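# Move the rail from the rack into two V-blocks

## Task

Lift the rail off the rack and set it down so it rests in both V-blocks, with no contact between the rail and the rack at the end. Then open the hands and pull the arms away from it.

## Robot and tools

Robot: two arms, left_arm and right_arm, each ending in a five-fingered hand. right_arm has a right hand and left_arm a mirrored left hand. In the scene frame the left base is near (-0.010, +0.285, 0) m and the right base near (+0.058, -0.346, 0) m, both facing almost straight along +x.

Frames. Scene frame: origin at table height halfway between the arms, +z up, +x out across the table, left_arm toward +y. Fixed cameras and the table use it. Each arm reports its hand pose and velocities in its own base frame. Motion offsets are taken along the axes of that arm's current Hand target. Hand point axes (right hand): +z runs along the straightened fingers, +y points out of the palm, +x crosses the palm away from the thumb. For the left hand, +x points toward the thumb. The hand point sits about 5 cm in front of the palm; straight fingertips extend 6 to 7 cm past it along +z and lie 6 cm behind it along -y. A wrist bracket on the little-finger side can collide with things, and with level fingers the wrist may hang lower than the hand point.

Row layout. Every row has 28 numbers, each within [-1, 1], and both arms always appear: left dx, dy, dz, rx, ry, rz; left little, ring, middle, index, thumb_bend, thumb_turn, force_limit, speed; then the same 14 for the right arm. The six pose numbers are an offset, not a pose: a displacement from that arm's Hand target as it was when the action or move began, in the Hand target's own axes. 1.0 equals 0.6 m of travel or 180 degrees of turn; rx, ry, rz form one rotation vector. Sending the same offset again moves the hand further. All zeros re-requests the current Hand target. Finger numbers are absolute targets: +1 straight/open, -1 curled/closed; thumb_turn -1 puts the thumb across in front of the palm, +1 beside it. force_limit maps -1..+1 to roughly 0..10 N at the fingertip (0..15 N for both thumb motors). speed rises from near zero at -1 to full at +0.48 and above. A hand has no 'no change' value: resend the eight numbers last sent to it (or, if none yet, its hand_measured plus hand_force_limit and hand_speed). Opposed thumb and fingers hold objects about 0.035 to 0.065 m across; for a soft grip close with speed at -0.94 or lower.

Tools.
execute_actions: actions is a list of actions; each action is up to 15 rows, one per 1/30 s step, and a short action repeats its final row until 15 steps pass. Every row in an action is offset from the same start pose. cameras picks images (names cam_high, cam_low, cam_left_wrist, cam_right_wrist, or ["all"]); an empty actions list returns all images by default.
move: target is one 28-number row or a list of up to 15 rows, each offset from the Hand targets at the move's start (not from the preceding row). speed is the path top speed in m/s, 0.002 to 3.6 (default 0.25), one value or one per target. blend, in metres, rounds corners in a list; 0 halts at each. stop_force (3 to 120 N, shared by both arms) ends an arm's path once its wrist sensor feels that much resistance; zero (default true) re-zeroes before the move; blocking=false returns early but cannot combine with stop_force. Paths are straight, do not avoid obstacles, and a single move lasts at most 10 s.
wait: seconds from 0 to 10, arms hold their last command. stop: brakes a running move. zoom_image: camera plus region [x0, y0, x1, y1] in pixels, at most 504 by 504, on the newest image of that camera. show_instructions: shows the reference images. zero_wrist_force: arm is left_arm or right_arm. finished_scene: scene is the current scene number; it ends the scene permanently.

Results. Each gives per arm the Hand target (what later offsets start from), end_effector_position in metres and end_effector_quat_wxyz in the base frame, velocities, joint positions and torques, wrist force and torque in the hand's axes plus the largest force since the last report, and hand_measured, hand_stopped_by (moving, target, force, stalled, fault) and hand_load_n, all six in row order. A fall of hand_load_n to near 0 means the grip was lost. A move adds a line such as done, off_target, moving, held or fault; limits=paced means the pose was clipped, limits=held that steps were withheld. The hand often stops a little short of its Hand target; resend the gap as an offset if needed. Orientation commands are clipped to 32 degrees from the measured one per step.

Avoid. Arms are stiff: aiming even slightly beyond a solid contact can trip a fault, which freezes the arm for 10 s (contact force about 150 N, or joint torque limits of 138 N m for the big joints and 25.7 N m for wrist joints; held weight counts). Approach slowly, use stop_force for touches, and never press hard. Keep the arms and hands apart; the clearance check does not always prevent contact, and squeezing the other hand counts as a press. Do not route a path close past an arm's own base. Do not drop the rail, release it while it moves, swing it fast, or let anything leave the table. Heavy holding or stretched arms heat motors; at 85 °C the arm brakes for 30 to 60 s. A loose object may occasionally be nudged by an outside push.

Each tool is called after ">>>" as a command line: name --argument value for each argument, lists and objects as JSON in quotes; but a table of rows of numbers goes row by row, as --pt "numbers of a row", without its own name.

Reference images:

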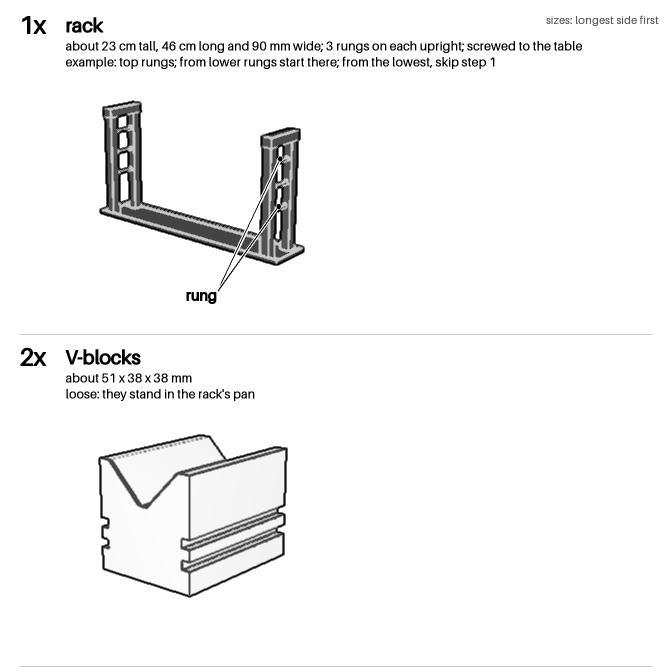

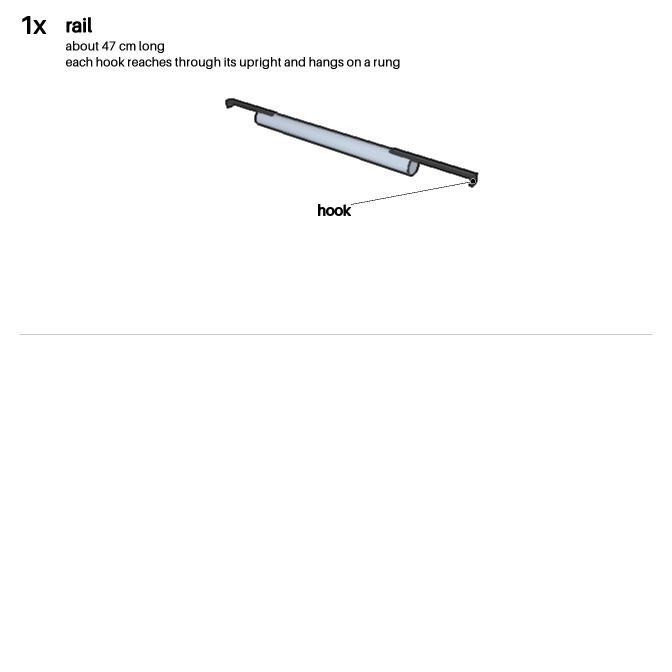

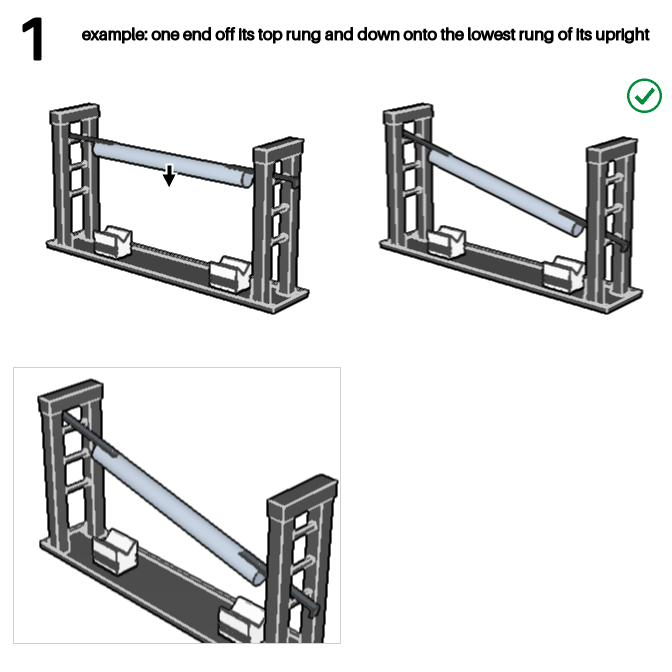

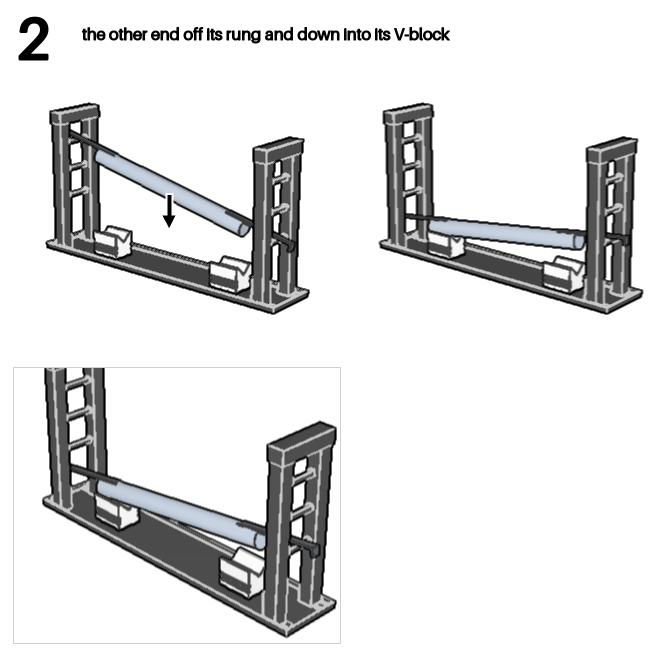

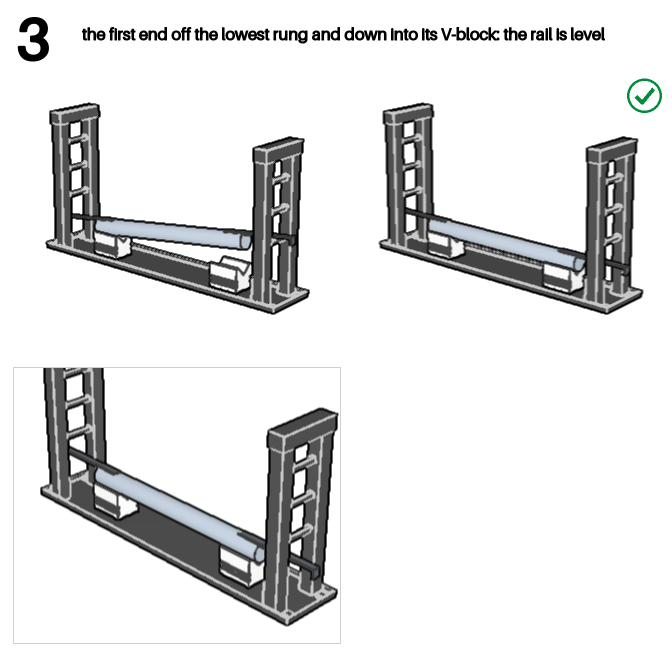

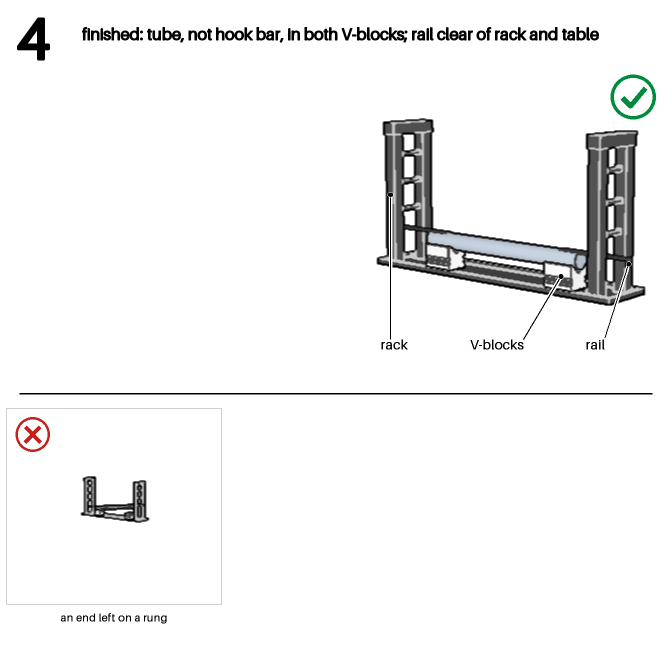

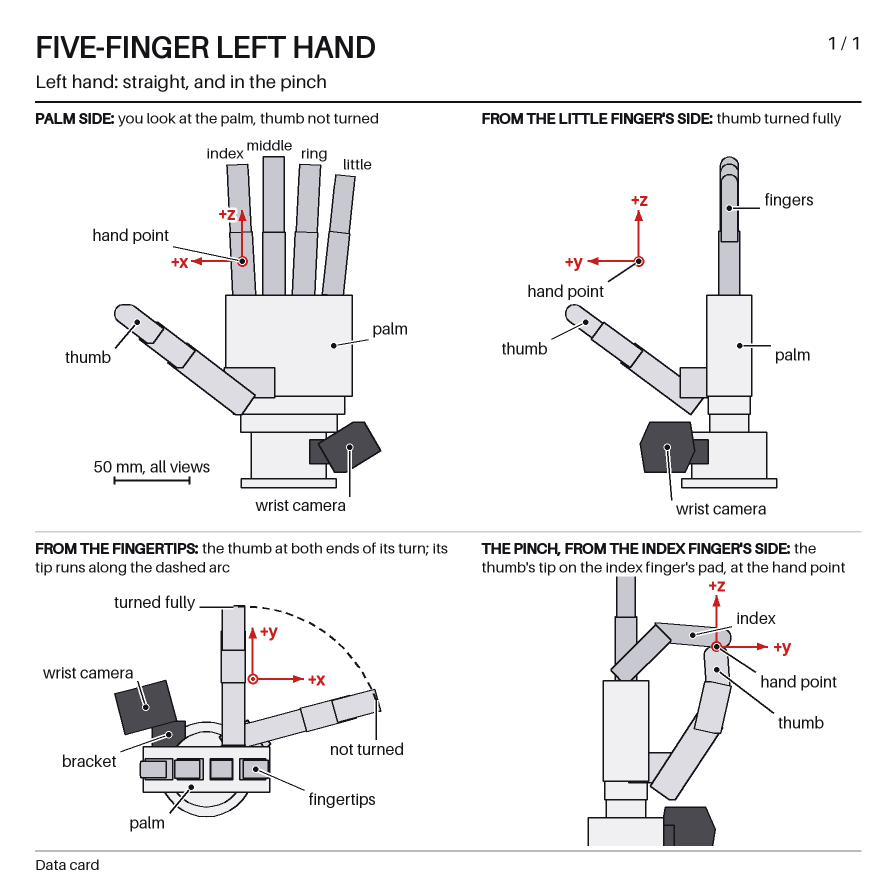

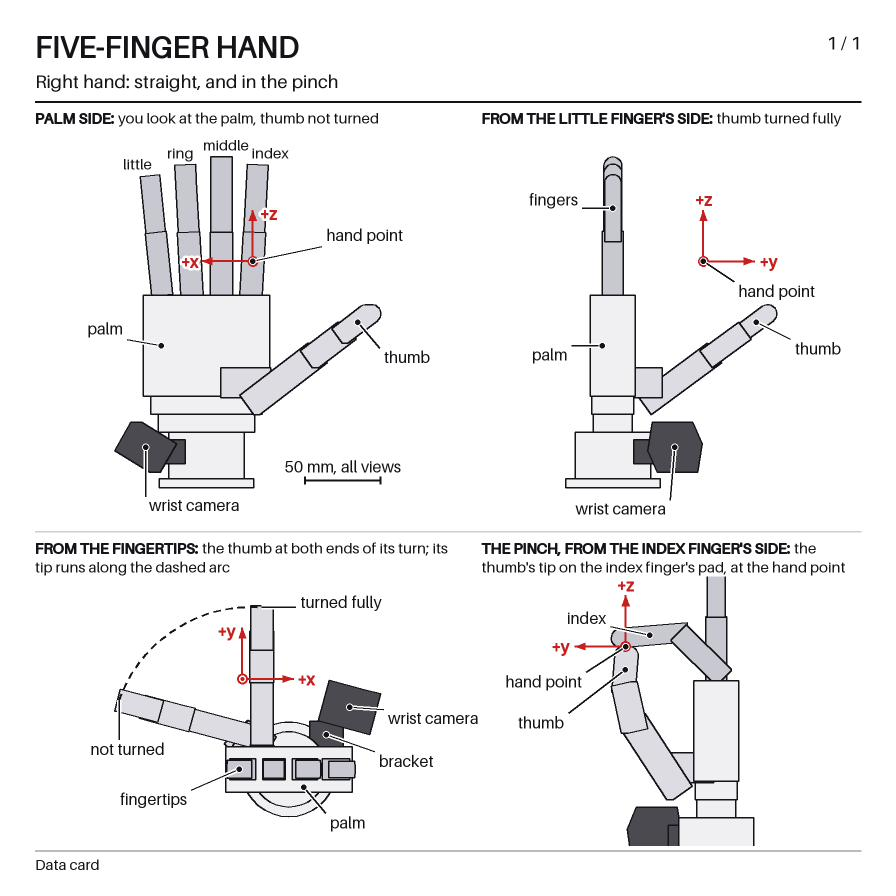

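## Session

>>> execute_actions --actions '[]'

Scene clock: 0.00 s.
left_arm: end_effector_position=(+0.3415, -0.1518, +0.1416) hand_measured=(+1.000, +1.000, +1.000, +1.000, +1.000, +1.000) hand_load_n=(+0.0, +0.0, +0.0, +0.0, +0.0, +0.0) hand_stopped_by=(target, target, target, target, target, target) hand_force_limit=0.00 hand_speed=-0.80 end_effector_quat_wxyz=(+0.015, +0.866, +0.434, -0.247) | right_arm: end_effector_position=(+0.6051, -0.0142, +0.1762) hand_measured=(+1.000, +1.000, +1.000, +1.000, +1.000, +1.000) hand_load_n=(+0.0, +0.0, +0.0, +0.0, +0.0, +0.0) hand_stopped_by=(target, target, target, target, target, target) hand_force_limit=0.00 hand_speed=-0.80 end_effector_quat_wxyz=(-0.042, +0.898, +0.221, +0.378)
Joint positions: left_arm=[3.29 -1.896 -1.855 1.709 -1.394 0.833] | right_arm=[-0.335 -1.274 1.635 0.556 1.108 0.912]
Joint velocities: within noise
Joint torques (N m): no reading
Motor temperatures (°C): left_arm=[41 42 37 47 46 50] | right_arm=[36 44 39 39 48 39]
Wrist force (N): no reading
Wrist torque (N m): no reading
Wrist force, peak (N): no reading
Hand target: left_arm +0.3415, -0.1518, +0.1416; +0.015, +0.866, +0.434, -0.247 | right_arm +0.6051, -0.0142, +0.1762; -0.042, +0.898, +0.221, +0.378

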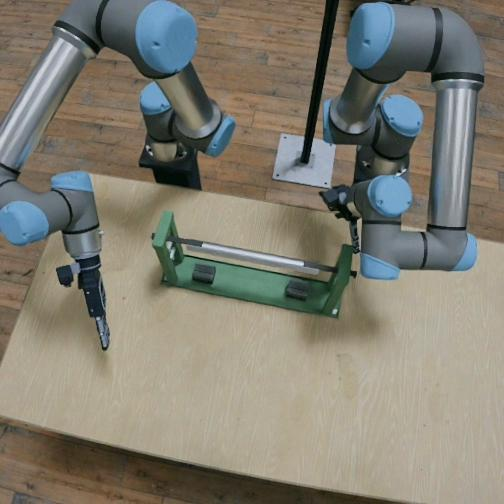

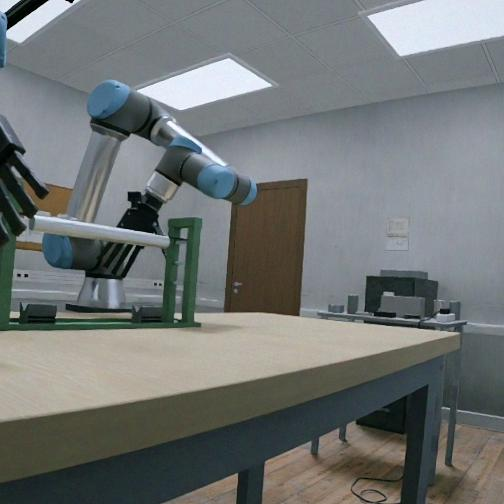

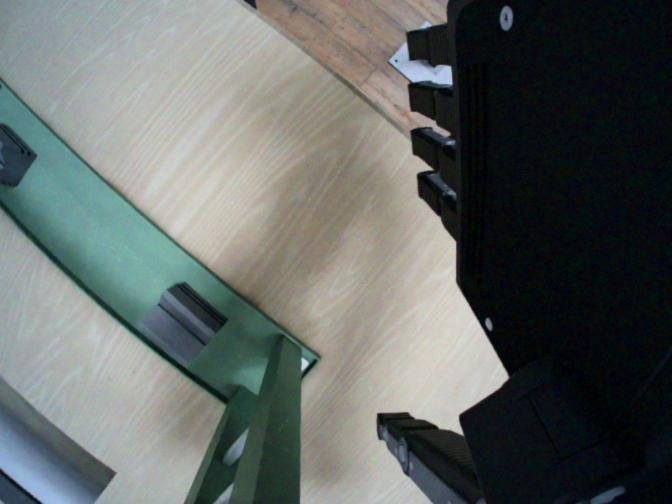

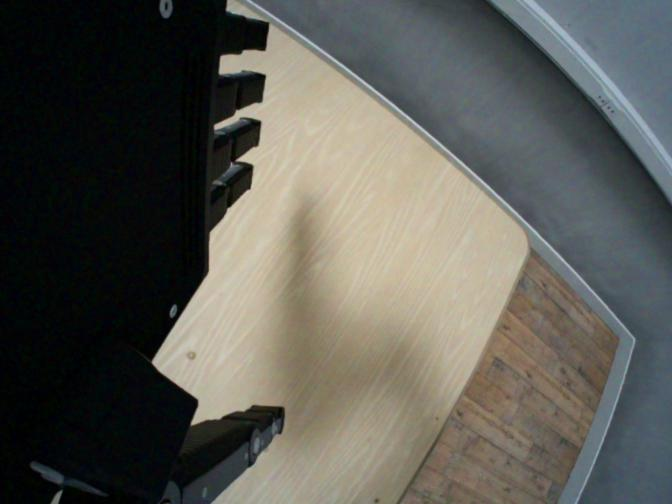

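>>> zoom_image --camera "cam_high" --region '[140, 200, 260, 320]'

>>> zoom_image --camera "cam_high" --region '[250, 210, 370, 330]'

>>> zoom_image --camera "cam_low" --region '[0, 200, 220, 350]'

>>> zoom_image --camera "cam_left_wrist" --region '[0, 60, 340, 504]'

Scaled by 4.200 from the camera's 504x504 image, which has a finer 720x720 frame.

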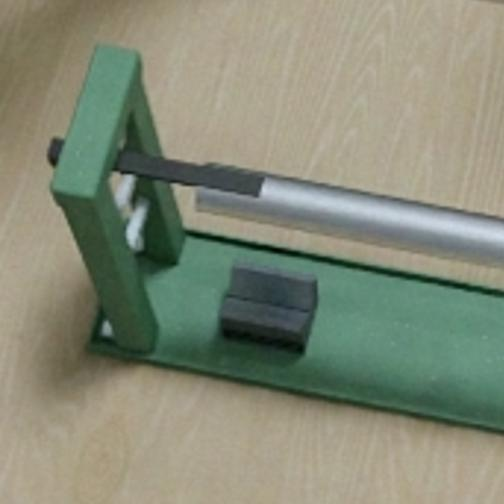

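Scaled by 4.200 from the camera's 504x504 image, which has a finer 720x720 frame.

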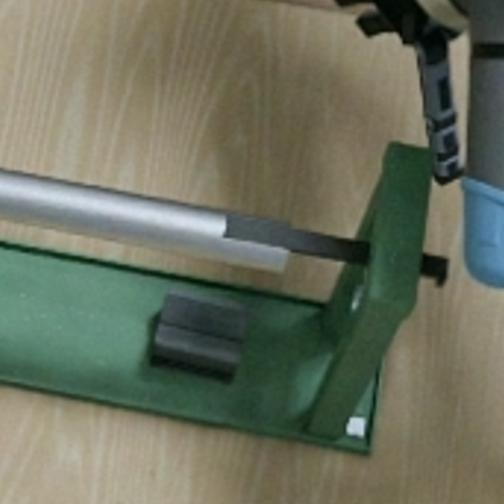

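Scaled by 2.291 from the camera's 504x504 image, which has a finer 720x720 frame.

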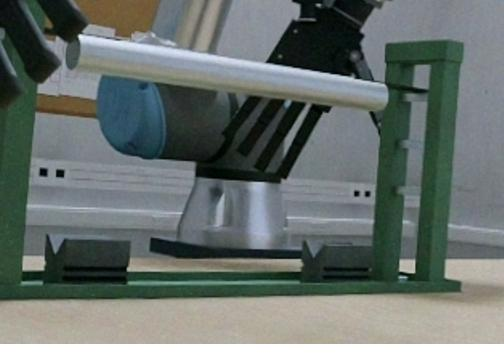

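Scaled by 1.135 from the camera's 672x504 image, which has a finer 960x720 frame.

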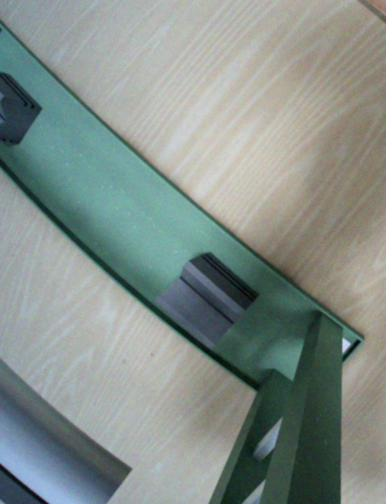

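>>> zoom_image --camera "cam_low" --region '[150, 205, 220, 335]'

>>> zoom_image --camera "cam_low" --region '[0, 205, 110, 335]'

>>> zoom_image --camera "cam_high" --region '[145, 205, 195, 255]'

>>> zoom_image --camera "cam_high" --region '[310, 235, 370, 295]'

Scaled by 3.877 from the camera's 504x504 image, which has a finer 720x720 frame.

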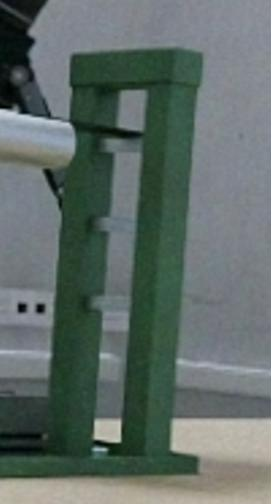

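Scaled by 3.877 from the camera's 504x504 image, which has a finer 720x720 frame.

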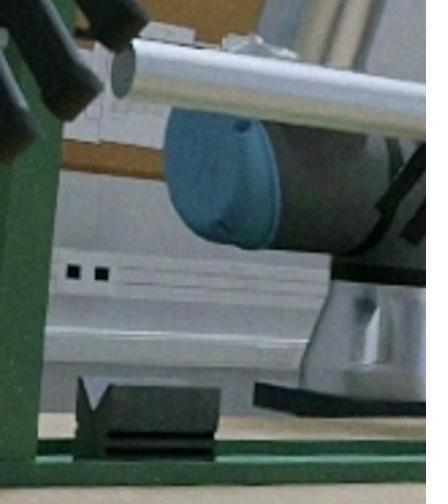

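Scaled by 10.080 from the camera's 504x504 image, which has a finer 720x720 frame.

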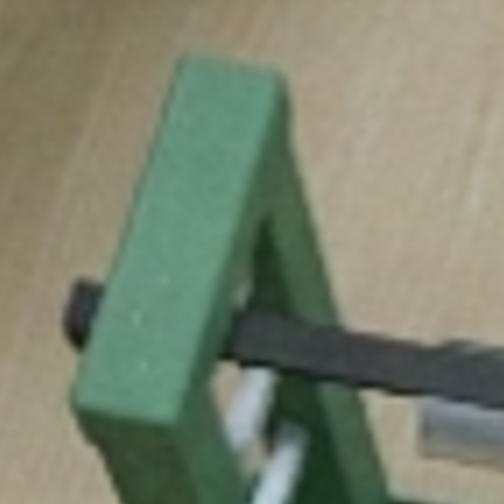

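Scaled by 8.400 from the camera's 504x504 image, which has a finer 720x720 frame.

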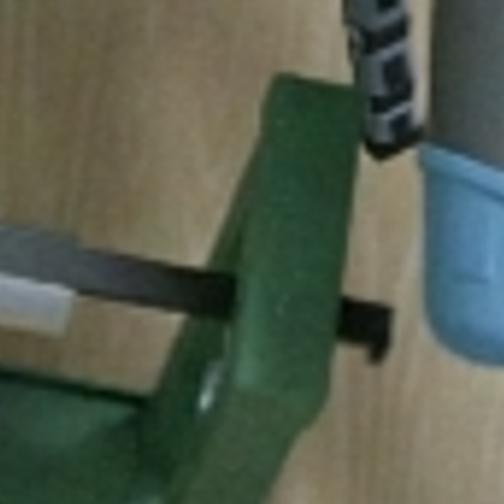

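>>> move --pt "0.0607 -0.162 -0.2235 0 0 0 1 1 1 1 1 1 0 -0.8 0.2323 0.0305 -0.2367 0 0 0 1 1 1 1 1 1 0 -0.8" --pt "0.0607 -0.162 -0.2235 0 0 0 1 1 1 1 1 1 0 -0.8 0.134 -0.6703 -0.3153 -0.0645 0.059 0.6137 1 1 1 1 1 1 0 -0.8" --speed 0.2 --blend 0.03 --cameras '["all"]'

Scene clock: 135.27 s.
left_arm: end_effector_position=(+0.3416, -0.0320, +0.2616) hand_measured=(+1.000, +1.000, +1.000, +1.000, +1.000, +1.000) hand_load_n=(+0.0, +0.0, +0.0, +0.0, +0.0, +0.0) hand_stopped_by=(target, target, target, target, target, target) hand_force_limit=0.00 hand_speed=-0.80 end_effector_quat_wxyz=(+0.015, +0.866, +0.434, -0.247) | right_arm: end_effector_position=(+0.3570, +0.3307, +0.3294) hand_measured=(+1.000, +1.000, +1.000, +1.000, +1.000, +1.000) hand_load_n=(+0.0, -0.5, +0.0, +0.0, +0.0, +0.0) hand_stopped_by=(target, target, target, target, target, target) hand_force_limit=0.00 hand_speed=-0.80 end_effector_quat_wxyz=(-0.273, +0.660, -0.646, +0.268)
Joint positions: left_arm=[3.604 -1.755 -1.703 1.387 -1.541 1.111] | right_arm=[0.56 -1.497 1.426 0.932 1.943 3.542]
Joint torques (N m): left_arm=[-12.12 13.99 7.37 -4.29 1.38 -2.12] | right_arm=[3.59 -34.01 -32.94 -1.25 -1.67 1.77]
Wrist force (N): left_arm=[-0.2 0.2 0.3] | right_arm=[0.9 0.2 0.2]
Wrist torque (N m): left_arm=[0.05 -0.01 -0.08] | right_arm=[-0.06 -0.09 0.15]
Wrist force, peak (N): left_arm=[0.2 0.7 1.0] | right_arm=[-1.7 0.0 1.3]
Hand target: left_arm +0.3416, -0.0320, +0.2616; +0.015, +0.866, +0.434, -0.247 | right_arm +0.3570, +0.3307, +0.3295; -0.273, +0.660, -0.647, +0.268
Off the commanded pose: left_arm 0.000 m, 0 deg | right_arm 0.000 m, 0 deg.
move: done
camera_calibration:
cam_left_wrist: T_world_to_cam=[[-0.647501, 0.754489, 0.107185, 0.212231], [0.76199, 0.642965, 0.0772472, -0.256788], [-0.0106338, 0.131691, -0.991234, 0.3794], [0, 0, 0, 1]] pos_world=[0.337124, -0.0449843, 0.373162]
cam_right_wrist: T_world_to_cam=[[-0.664693, -0.255404, -0.702106, 0.554402], [-0.543702, 0.8099, 0.220114, -0.145831], [0.512417, 0.528044, -0.677198, -0.019646], [0, 0, 0, 1]] pos_world=[0.299285, 0.270079, 0.408044]

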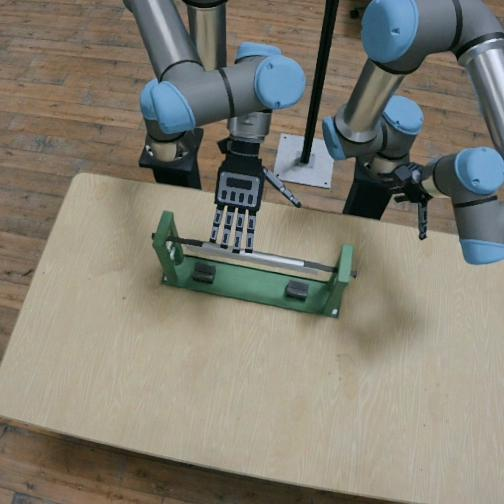

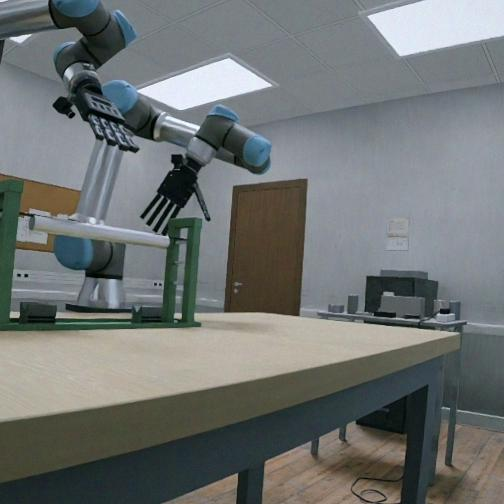

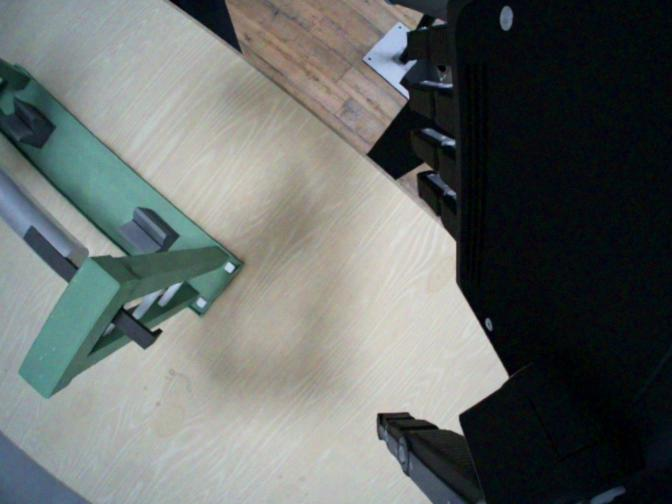

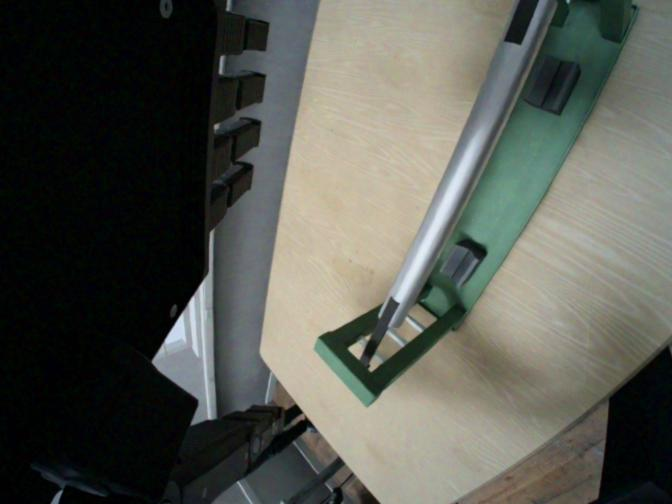

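>>> zoom_image --camera "cam_left_wrist" --region '[0, 160, 260, 420]'

>>> zoom_image --camera "cam_right_wrist" --region '[300, 220, 500, 420]'

>>> zoom_image --camera "cam_right_wrist" --region '[400, 0, 672, 260]'

Scaled by 1.938 from the camera's 672x504 image, which has a finer 960x720 frame.

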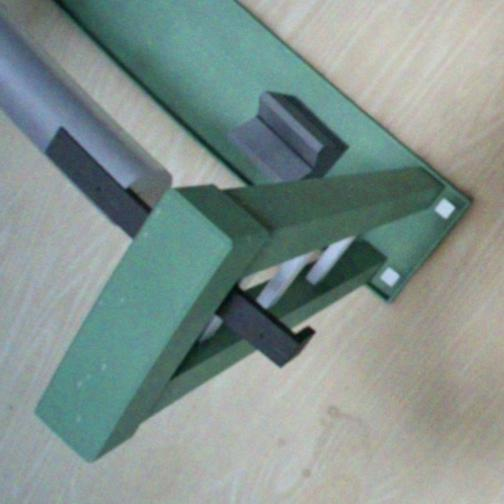

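Scaled by 2.520 from the camera's 672x504 image, which has a finer 960x720 frame.

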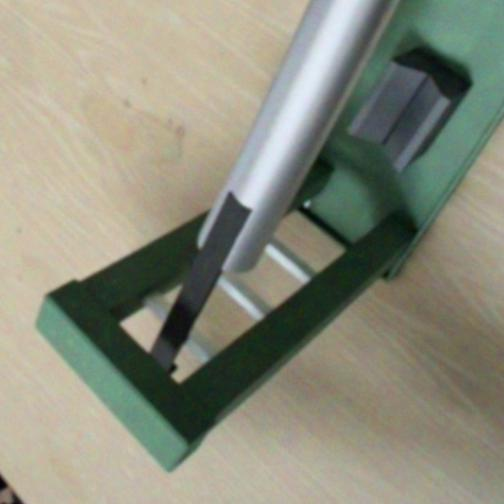

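Scaled by 1.853 from the camera's 672x504 image, which has a finer 960x720 frame.

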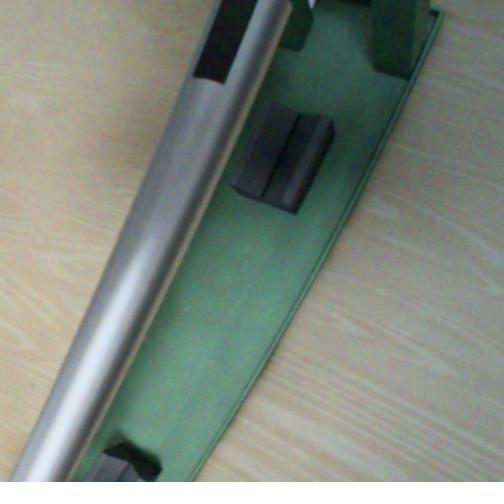

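>>> move --target '[0,0,0,0,0,0,1,1,1,1,1,1,0,-0.8,-0.037,-0.0537,0.194,0,0,0,1,1,1,1,1,-1,0,0]' --speed 0.2 --cameras '["cam_right_wrist","cam_high"]'

>>> zoom_image --camera "cam_right_wrist" --region '[300, 200, 560, 460]'

Scene clock: 210.17 s.
left_arm: end_effector_position=(+0.3416, -0.0320, +0.2616) hand_measured=(+1.000, +1.000, +1.000, +1.000, +1.000, +1.000) hand_load_n=(+0.0, +0.0, +0.0, +0.0, +0.0, +0.0) hand_stopped_by=(target, target, target, target, target, target) hand_force_limit=0.00 hand_speed=-0.80 end_effector_quat_wxyz=(+0.015, +0.866, +0.434, -0.247) | right_arm: end_effector_position=(+0.4616, +0.3550, +0.2701) hand_measured=(+1.000, +1.000, +1.000, +1.000, +1.000, -1.000) hand_load_n=(+0.0, +0.0, +0.0, +0.0, +0.0, +0.0) hand_stopped_by=(target, target, target, target, target, target) hand_force_limit=0.00 hand_speed=0.00 end_effector_quat_wxyz=(-0.273, +0.660, -0.647, +0.268)
Joint positions: left_arm=[3.604 -1.755 -1.703 1.387 -1.541 1.111] | right_arm=[0.481 -1.28 1.315 0.805 1.891 3.479]
Joint torques (N m): left_arm=[-13.63 14.62 8.89 -4.54 1.21 -1.54] | right_arm=[4.77 -22.5 -9.06 -1 2.6 0.94]
Wrist force (N): left_arm=[0.5 0.3 0.4] | right_arm=[1.2 0.2 0.1]
Wrist torque (N m): left_arm=[0.06 -0.11 -0.04] | right_arm=[-0.04 -0.18 0.12]
Wrist force, peak (N): left_arm=[-0.3 0.1 1.1] | right_arm=[1.7 1.0 -1.7]
Hand target: left_arm +0.3416, -0.0320, +0.2616; +0.015, +0.866, +0.434, -0.247 | right_arm +0.4617, +0.3550, +0.2700; -0.273, +0.660, -0.647, +0.268
Off the commanded pose: left_arm 0.000 m, 0 deg | right_arm 0.000 m, 0 deg.
move: done
camera_calibration:
cam_right_wrist: T_world_to_cam=[[-0.664613, -0.255223, -0.702247, 0.588393], [-0.543691, 0.809881, 0.220212, -0.0955996], [0.512533, 0.528161, -0.67702, -0.126446], [0, 0, 0, 1]] pos_world=[0.403885, 0.29438, 0.348643]
Images, in order (width x height): cam_high 504x504, cam_right_wrist 672x504.

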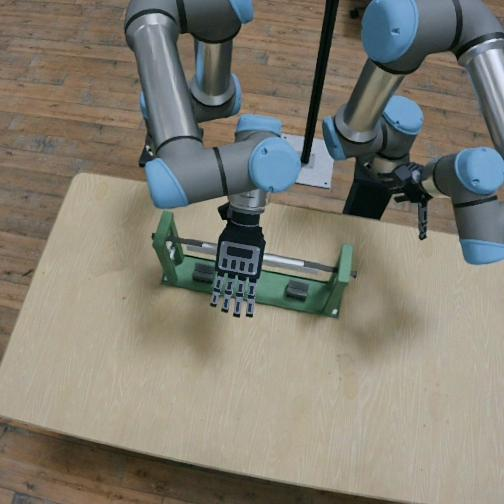

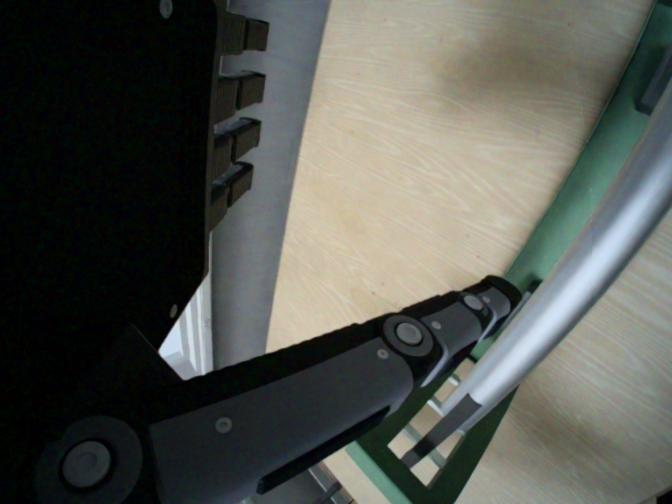

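Scaled by 1.938 from the camera's 672x504 image, which has a finer 960x720 frame.

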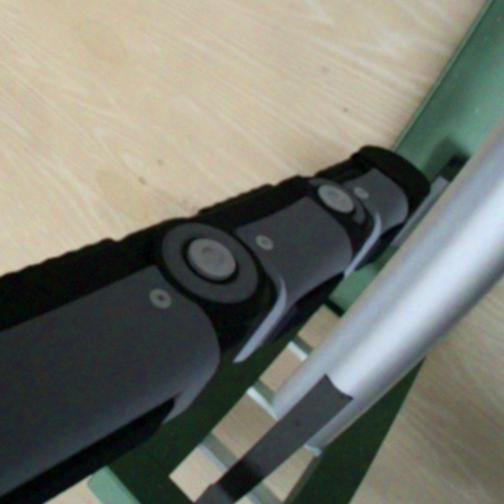

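>>> move --target '[0,0,0,0,0,0,1,1,1,1,1,1,0,-0.8,0,0.1333,0,0,0,0,1,1,1,1,1,-1,0,0]' --speed 0.12 --cameras '["all"]'

>>> zoom_image --camera "cam_right_wrist" --region '[300, 160, 672, 504]'

>>> zoom_image --camera "cam_low" --region '[0, 120, 220, 340]'

Scene clock: 233.87 s.
left_arm: end_effector_position=(+0.3416, -0.0320, +0.2616) hand_measured=(+1.000, +1.000, +1.000, +1.000, +1.000, +1.000) hand_load_n=(+0.0, +0.0, +0.0, +0.0, +0.0, +0.0) hand_stopped_by=(target, target, target, target, target, target) hand_force_limit=0.00 hand_speed=-0.80 end_effector_quat_wxyz=(+0.015, +0.866, +0.434, -0.247) | right_arm: end_effector_position=(+0.4052, +0.3538, +0.2136) hand_measured=(+1.000, +1.000, +1.000, +1.000, +1.000, -1.000) hand_load_n=(+0.0, +0.0, +0.0, +0.0, +0.0, +0.0) hand_stopped_by=(target, target, target, target, target, target) hand_force_limit=0.00 hand_speed=0.00 end_effector_quat_wxyz=(-0.273, +0.660, -0.647, +0.268)
Joint positions: left_arm=[3.604 -1.755 -1.703 1.387 -1.541 1.111] | right_arm=[0.545 -1.359 1.563 0.652 1.933 3.53]
Joint torques (N m): left_arm=[-12.69 14.85 8.44 -4.33 1.03 -1.34] | right_arm=[-4.18 -18.27 -15.82 0.98 -2.02 -1.28]
Wrist force (N): left_arm=[0.1 0.4 0.5] | right_arm=[1.2 0.1 0.1]
Wrist torque (N m): left_arm=[0.06 -0.05 -0.07] | right_arm=[-0.06 -0.17 0.17]
Wrist force, peak (N): left_arm=[0.4 -0.3 0.9] | right_arm=[1.2 1.7 0.2]
Hand target: left_arm +0.3416, -0.0320, +0.2616; +0.015, +0.866, +0.434, -0.247 | right_arm +0.4051, +0.3538, +0.2135; -0.273, +0.660, -0.647, +0.268
Off the commanded pose: left_arm 0.000 m, 0 deg | right_arm 0.000 m, 0 deg.
move: done
camera_calibration:
cam_left_wrist: T_world_to_cam=[[-0.647501, 0.754489, 0.107185, 0.212231], [0.76199, 0.642965, 0.0772472, -0.256788], [-0.0106338, 0.131691, -0.991234, 0.3794], [0, 0, 0, 1]] pos_world=[0.337124, -0.0449843, 0.373162]
cam_right_wrist: T_world_to_cam=[[-0.664478, -0.255215, -0.702378, 0.510849], [-0.543779, 0.809831, 0.220178, -0.112849], [0.512615, 0.528242, -0.676895, -0.135194], [0, 0, 0, 1]] pos_world=[0.347385, 0.29318, 0.292143]

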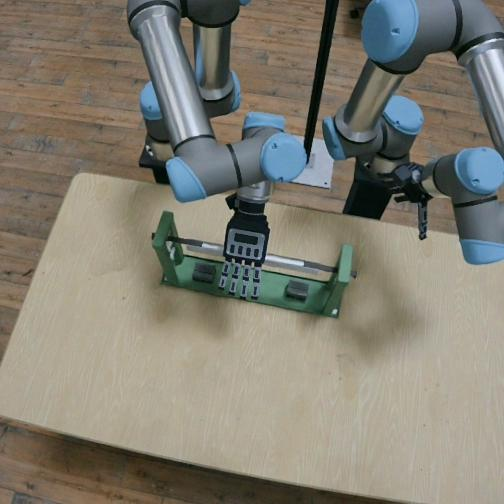

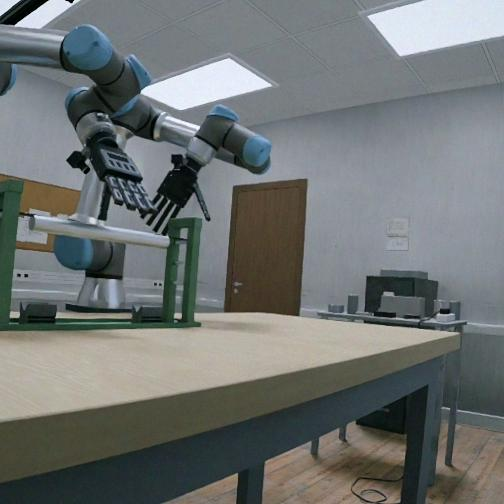

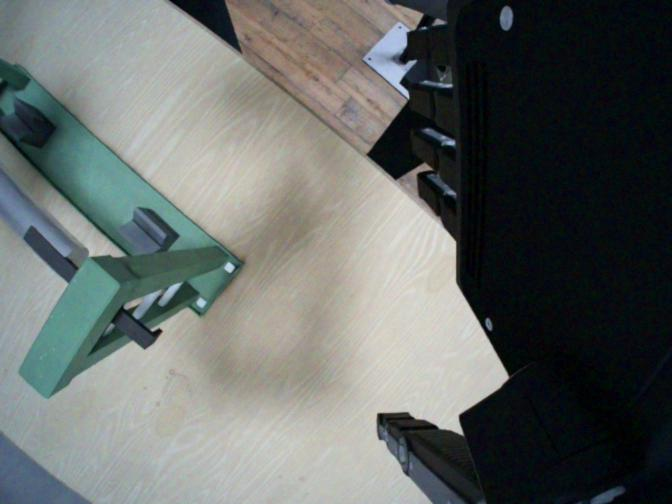

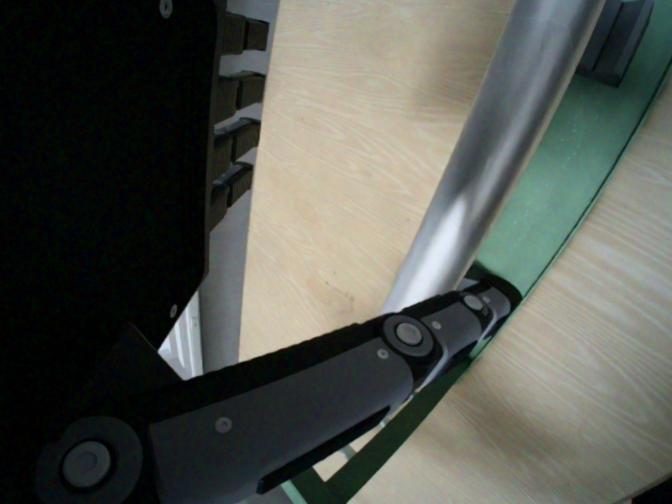

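Scaled by 1.355 from the camera's 672x504 image, which has a finer 960x720 frame.

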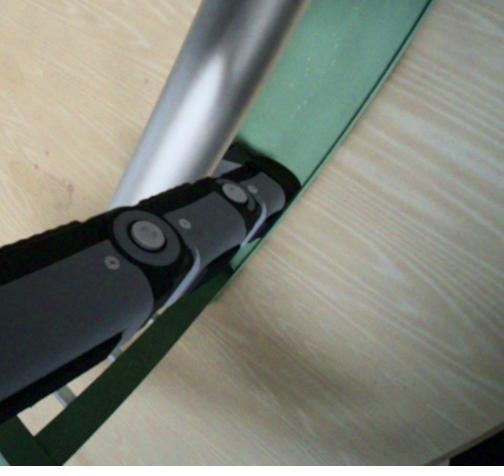

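Scaled by 2.291 from the camera's 504x504 image, which has a finer 720x720 frame.

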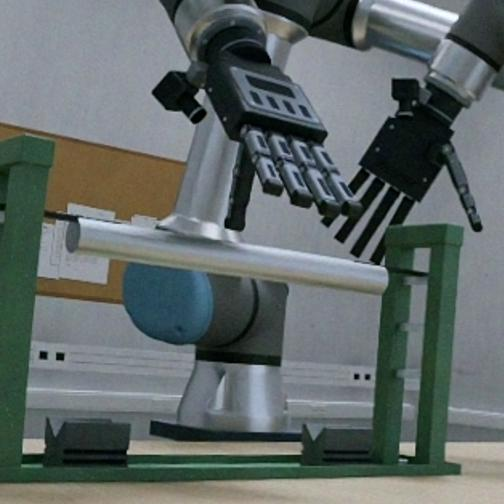

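>>> move --target '[0,0,0,0,0,0,1,1,1,1,1,1,0,-0.8,0,0.1,0.015,0,0,0,1,1,1,1,1,-1,0,0]' --speed 0.06 --stop_force 8 --cameras '["cam_low","cam_right_wrist"]'

>>> zoom_image --camera "cam_low" --region '[50, 140, 200, 290]'

Scene clock: 242.53 s.
left_arm: end_effector_position=(+0.3416, -0.0320, +0.2616) hand_measured=(+1.000, +1.000, +1.000, +1.000, +1.000, +1.000) hand_load_n=(+0.0, +0.0, -0.5, +0.0, +0.0, +0.0) hand_stopped_by=(target, target, target, target, target, target) hand_force_limit=0.00 hand_speed=-0.80 end_effector_quat_wxyz=(+0.015, +0.866, +0.434, -0.247) | right_arm: end_effector_position=(+0.3691, +0.3531, +0.1647) hand_measured=(+1.000, +1.000, +1.000, +1.000, +1.000, -1.000) hand_load_n=(+0.0, +0.0, +0.0, +0.0, +0.0, +0.0) hand_stopped_by=(target, target, target, target, target, target) hand_force_limit=0.00 hand_speed=0.00 end_effector_quat_wxyz=(-0.273, +0.660, -0.647, +0.268)
Joint positions: left_arm=[3.604 -1.755 -1.703 1.387 -1.541 1.111] | right_arm=[0.594 -1.38 1.722 0.53 1.965 3.57]
Joint torques (N m): left_arm=[-12.56 14.34 8.66 -4.52 0.71 -0.82] | right_arm=[-7.93 -17.7 -31.76 1.59 -1.98 -1.62]
Wrist force (N): left_arm=[0.0 0.4 0.4] | right_arm=[0.9 0.6 0.2]
Wrist torque (N m): left_arm=[0.07 -0.04 -0.07] | right_arm=[0.02 -0.12 0.14]
Wrist force, peak (N): left_arm=[-0.3 0.3 1.0] | right_arm=[1.1 1.1 0.6]
Hand target: left_arm +0.3416, -0.0320, +0.2616; +0.015, +0.866, +0.434, -0.247 | right_arm +0.3691, +0.3531, +0.1647; -0.273, +0.660, -0.647, +0.268
Off the commanded pose: left_arm 0.000 m, 0 deg | right_arm 0.000 m, 0 deg.
move: done
camera_calibration:
cam_right_wrist: T_world_to_cam=[[-0.664599, -0.255245, -0.702253, 0.452326], [-0.543708, 0.809874, 0.220194, -0.121103], [0.512533, 0.528161, -0.67702, -0.149287], [0, 0, 0, 1]] pos_world=[0.311285, 0.29238, 0.243243]
Images, in order (width x height): cam_low 504x504, cam_right_wrist 672x504.

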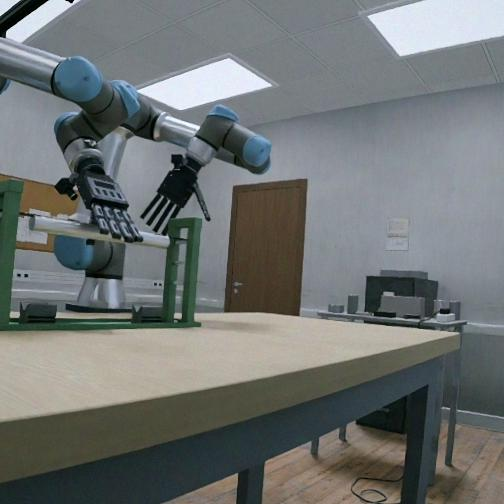

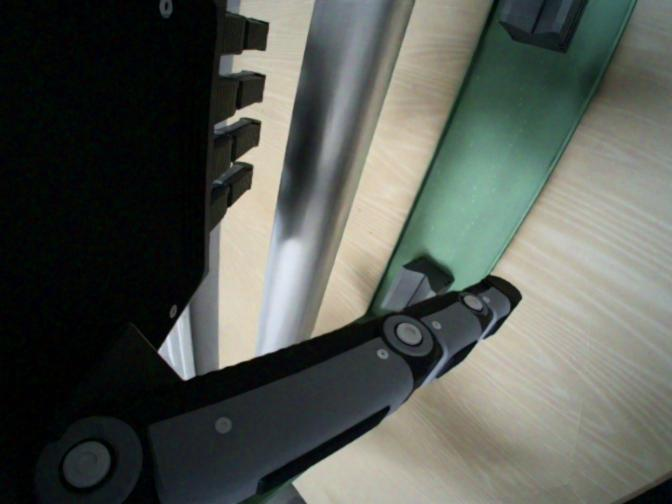

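Scaled by 3.360 from the camera's 504x504 image, which has a finer 720x720 frame.

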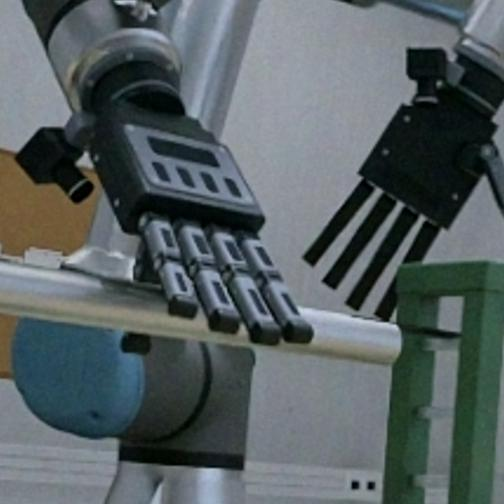

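>>> move --target '[0,0,0,0,0,0,1,1,1,1,1,1,0,-0.8,0,0.003,0,0,0,0,0.2,0.2,0.2,0.2,0.4,-1,-0.4,-0.5]' --speed 0.06 --cameras '["cam_low","cam_right_wrist"]'

>>> zoom_image --camera "cam_low" --region '[50, 140, 200, 290]'

Scene clock: 255.13 s.
left_arm: end_effector_position=(+0.3416, -0.0320, +0.2616) hand_measured=(+1.000, +1.000, +1.000, +1.000, +1.000, +1.000) hand_load_n=(+0.0, +0.0, +0.0, +0.0, +0.0, +0.0) hand_stopped_by=(target, target, target, target, target, target) hand_force_limit=0.00 hand_speed=-0.80 end_effector_quat_wxyz=(+0.015, +0.866, +0.434, -0.247) | right_arm: end_effector_position=(+0.3678, +0.3530, +0.1634) hand_measured=(+0.200, +0.200, +0.200, +0.200, +0.400, -1.000) hand_load_n=(+0.0, +0.0, +0.0, +0.0, +0.0, +0.0) hand_stopped_by=(target, target, target, target, target, target) hand_force_limit=-0.40 hand_speed=-0.50 end_effector_quat_wxyz=(-0.273, +0.660, -0.647, +0.268)
Joint positions: left_arm=[3.604 -1.755 -1.703 1.387 -1.541 1.111] | right_arm=[0.596 -1.381 1.726 0.527 1.966 3.571]
Joint torques (N m): left_arm=[-12.58 15.19 9.62 -4.28 0.57 -0.49] | right_arm=[2.26 -37.72 -17.17 2.88 0.47 0.32]
Wrist force (N): left_arm=[0.2 0.6 0.5] | right_arm=[1.3 0.4 0.3]
Wrist torque (N m): left_arm=[0.10 -0.07 -0.07] | right_arm=[0.00 -0.18 0.11]
Wrist force, peak (N): left_arm=[0.0 0.5 1.0] | right_arm=[1.4 0.4 0.2]
Hand target: left_arm +0.3416, -0.0320, +0.2616; +0.015, +0.866, +0.434, -0.247 | right_arm +0.3678, +0.3530, +0.1634; -0.273, +0.660, -0.647, +0.268
Off the commanded pose: left_arm 0.000 m, 0 deg | right_arm 0.000 m, 0 deg.
move: done
camera_calibration:
cam_right_wrist: T_world_to_cam=[[-0.664613, -0.255223, -0.702247, 0.450613], [-0.543691, 0.809881, 0.220212, -0.121481], [0.512533, 0.528161, -0.67702, -0.149552], [0, 0, 0, 1]] pos_world=[0.310085, 0.29238, 0.241943]
Images, in order (width x height): cam_low 504x504, cam_right_wrist 672x504.

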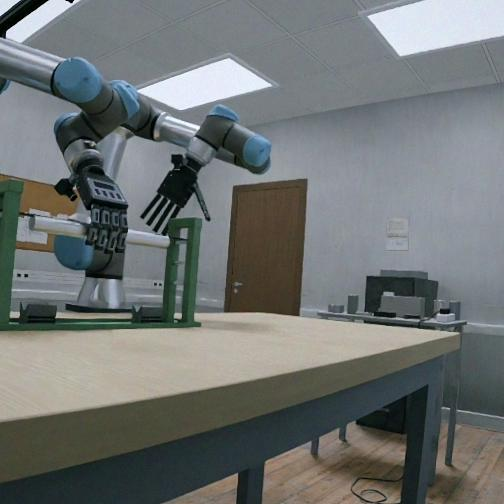

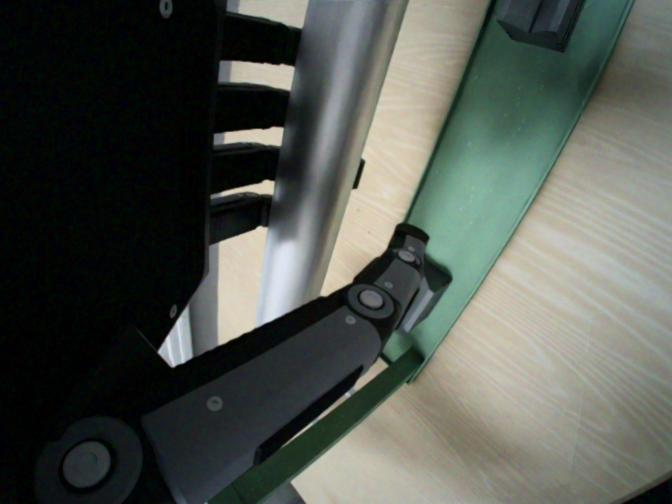

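Scaled by 3.360 from the camera's 504x504 image, which has a finer 720x720 frame.

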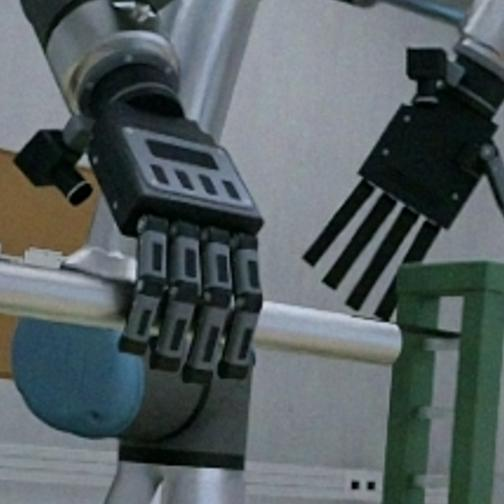

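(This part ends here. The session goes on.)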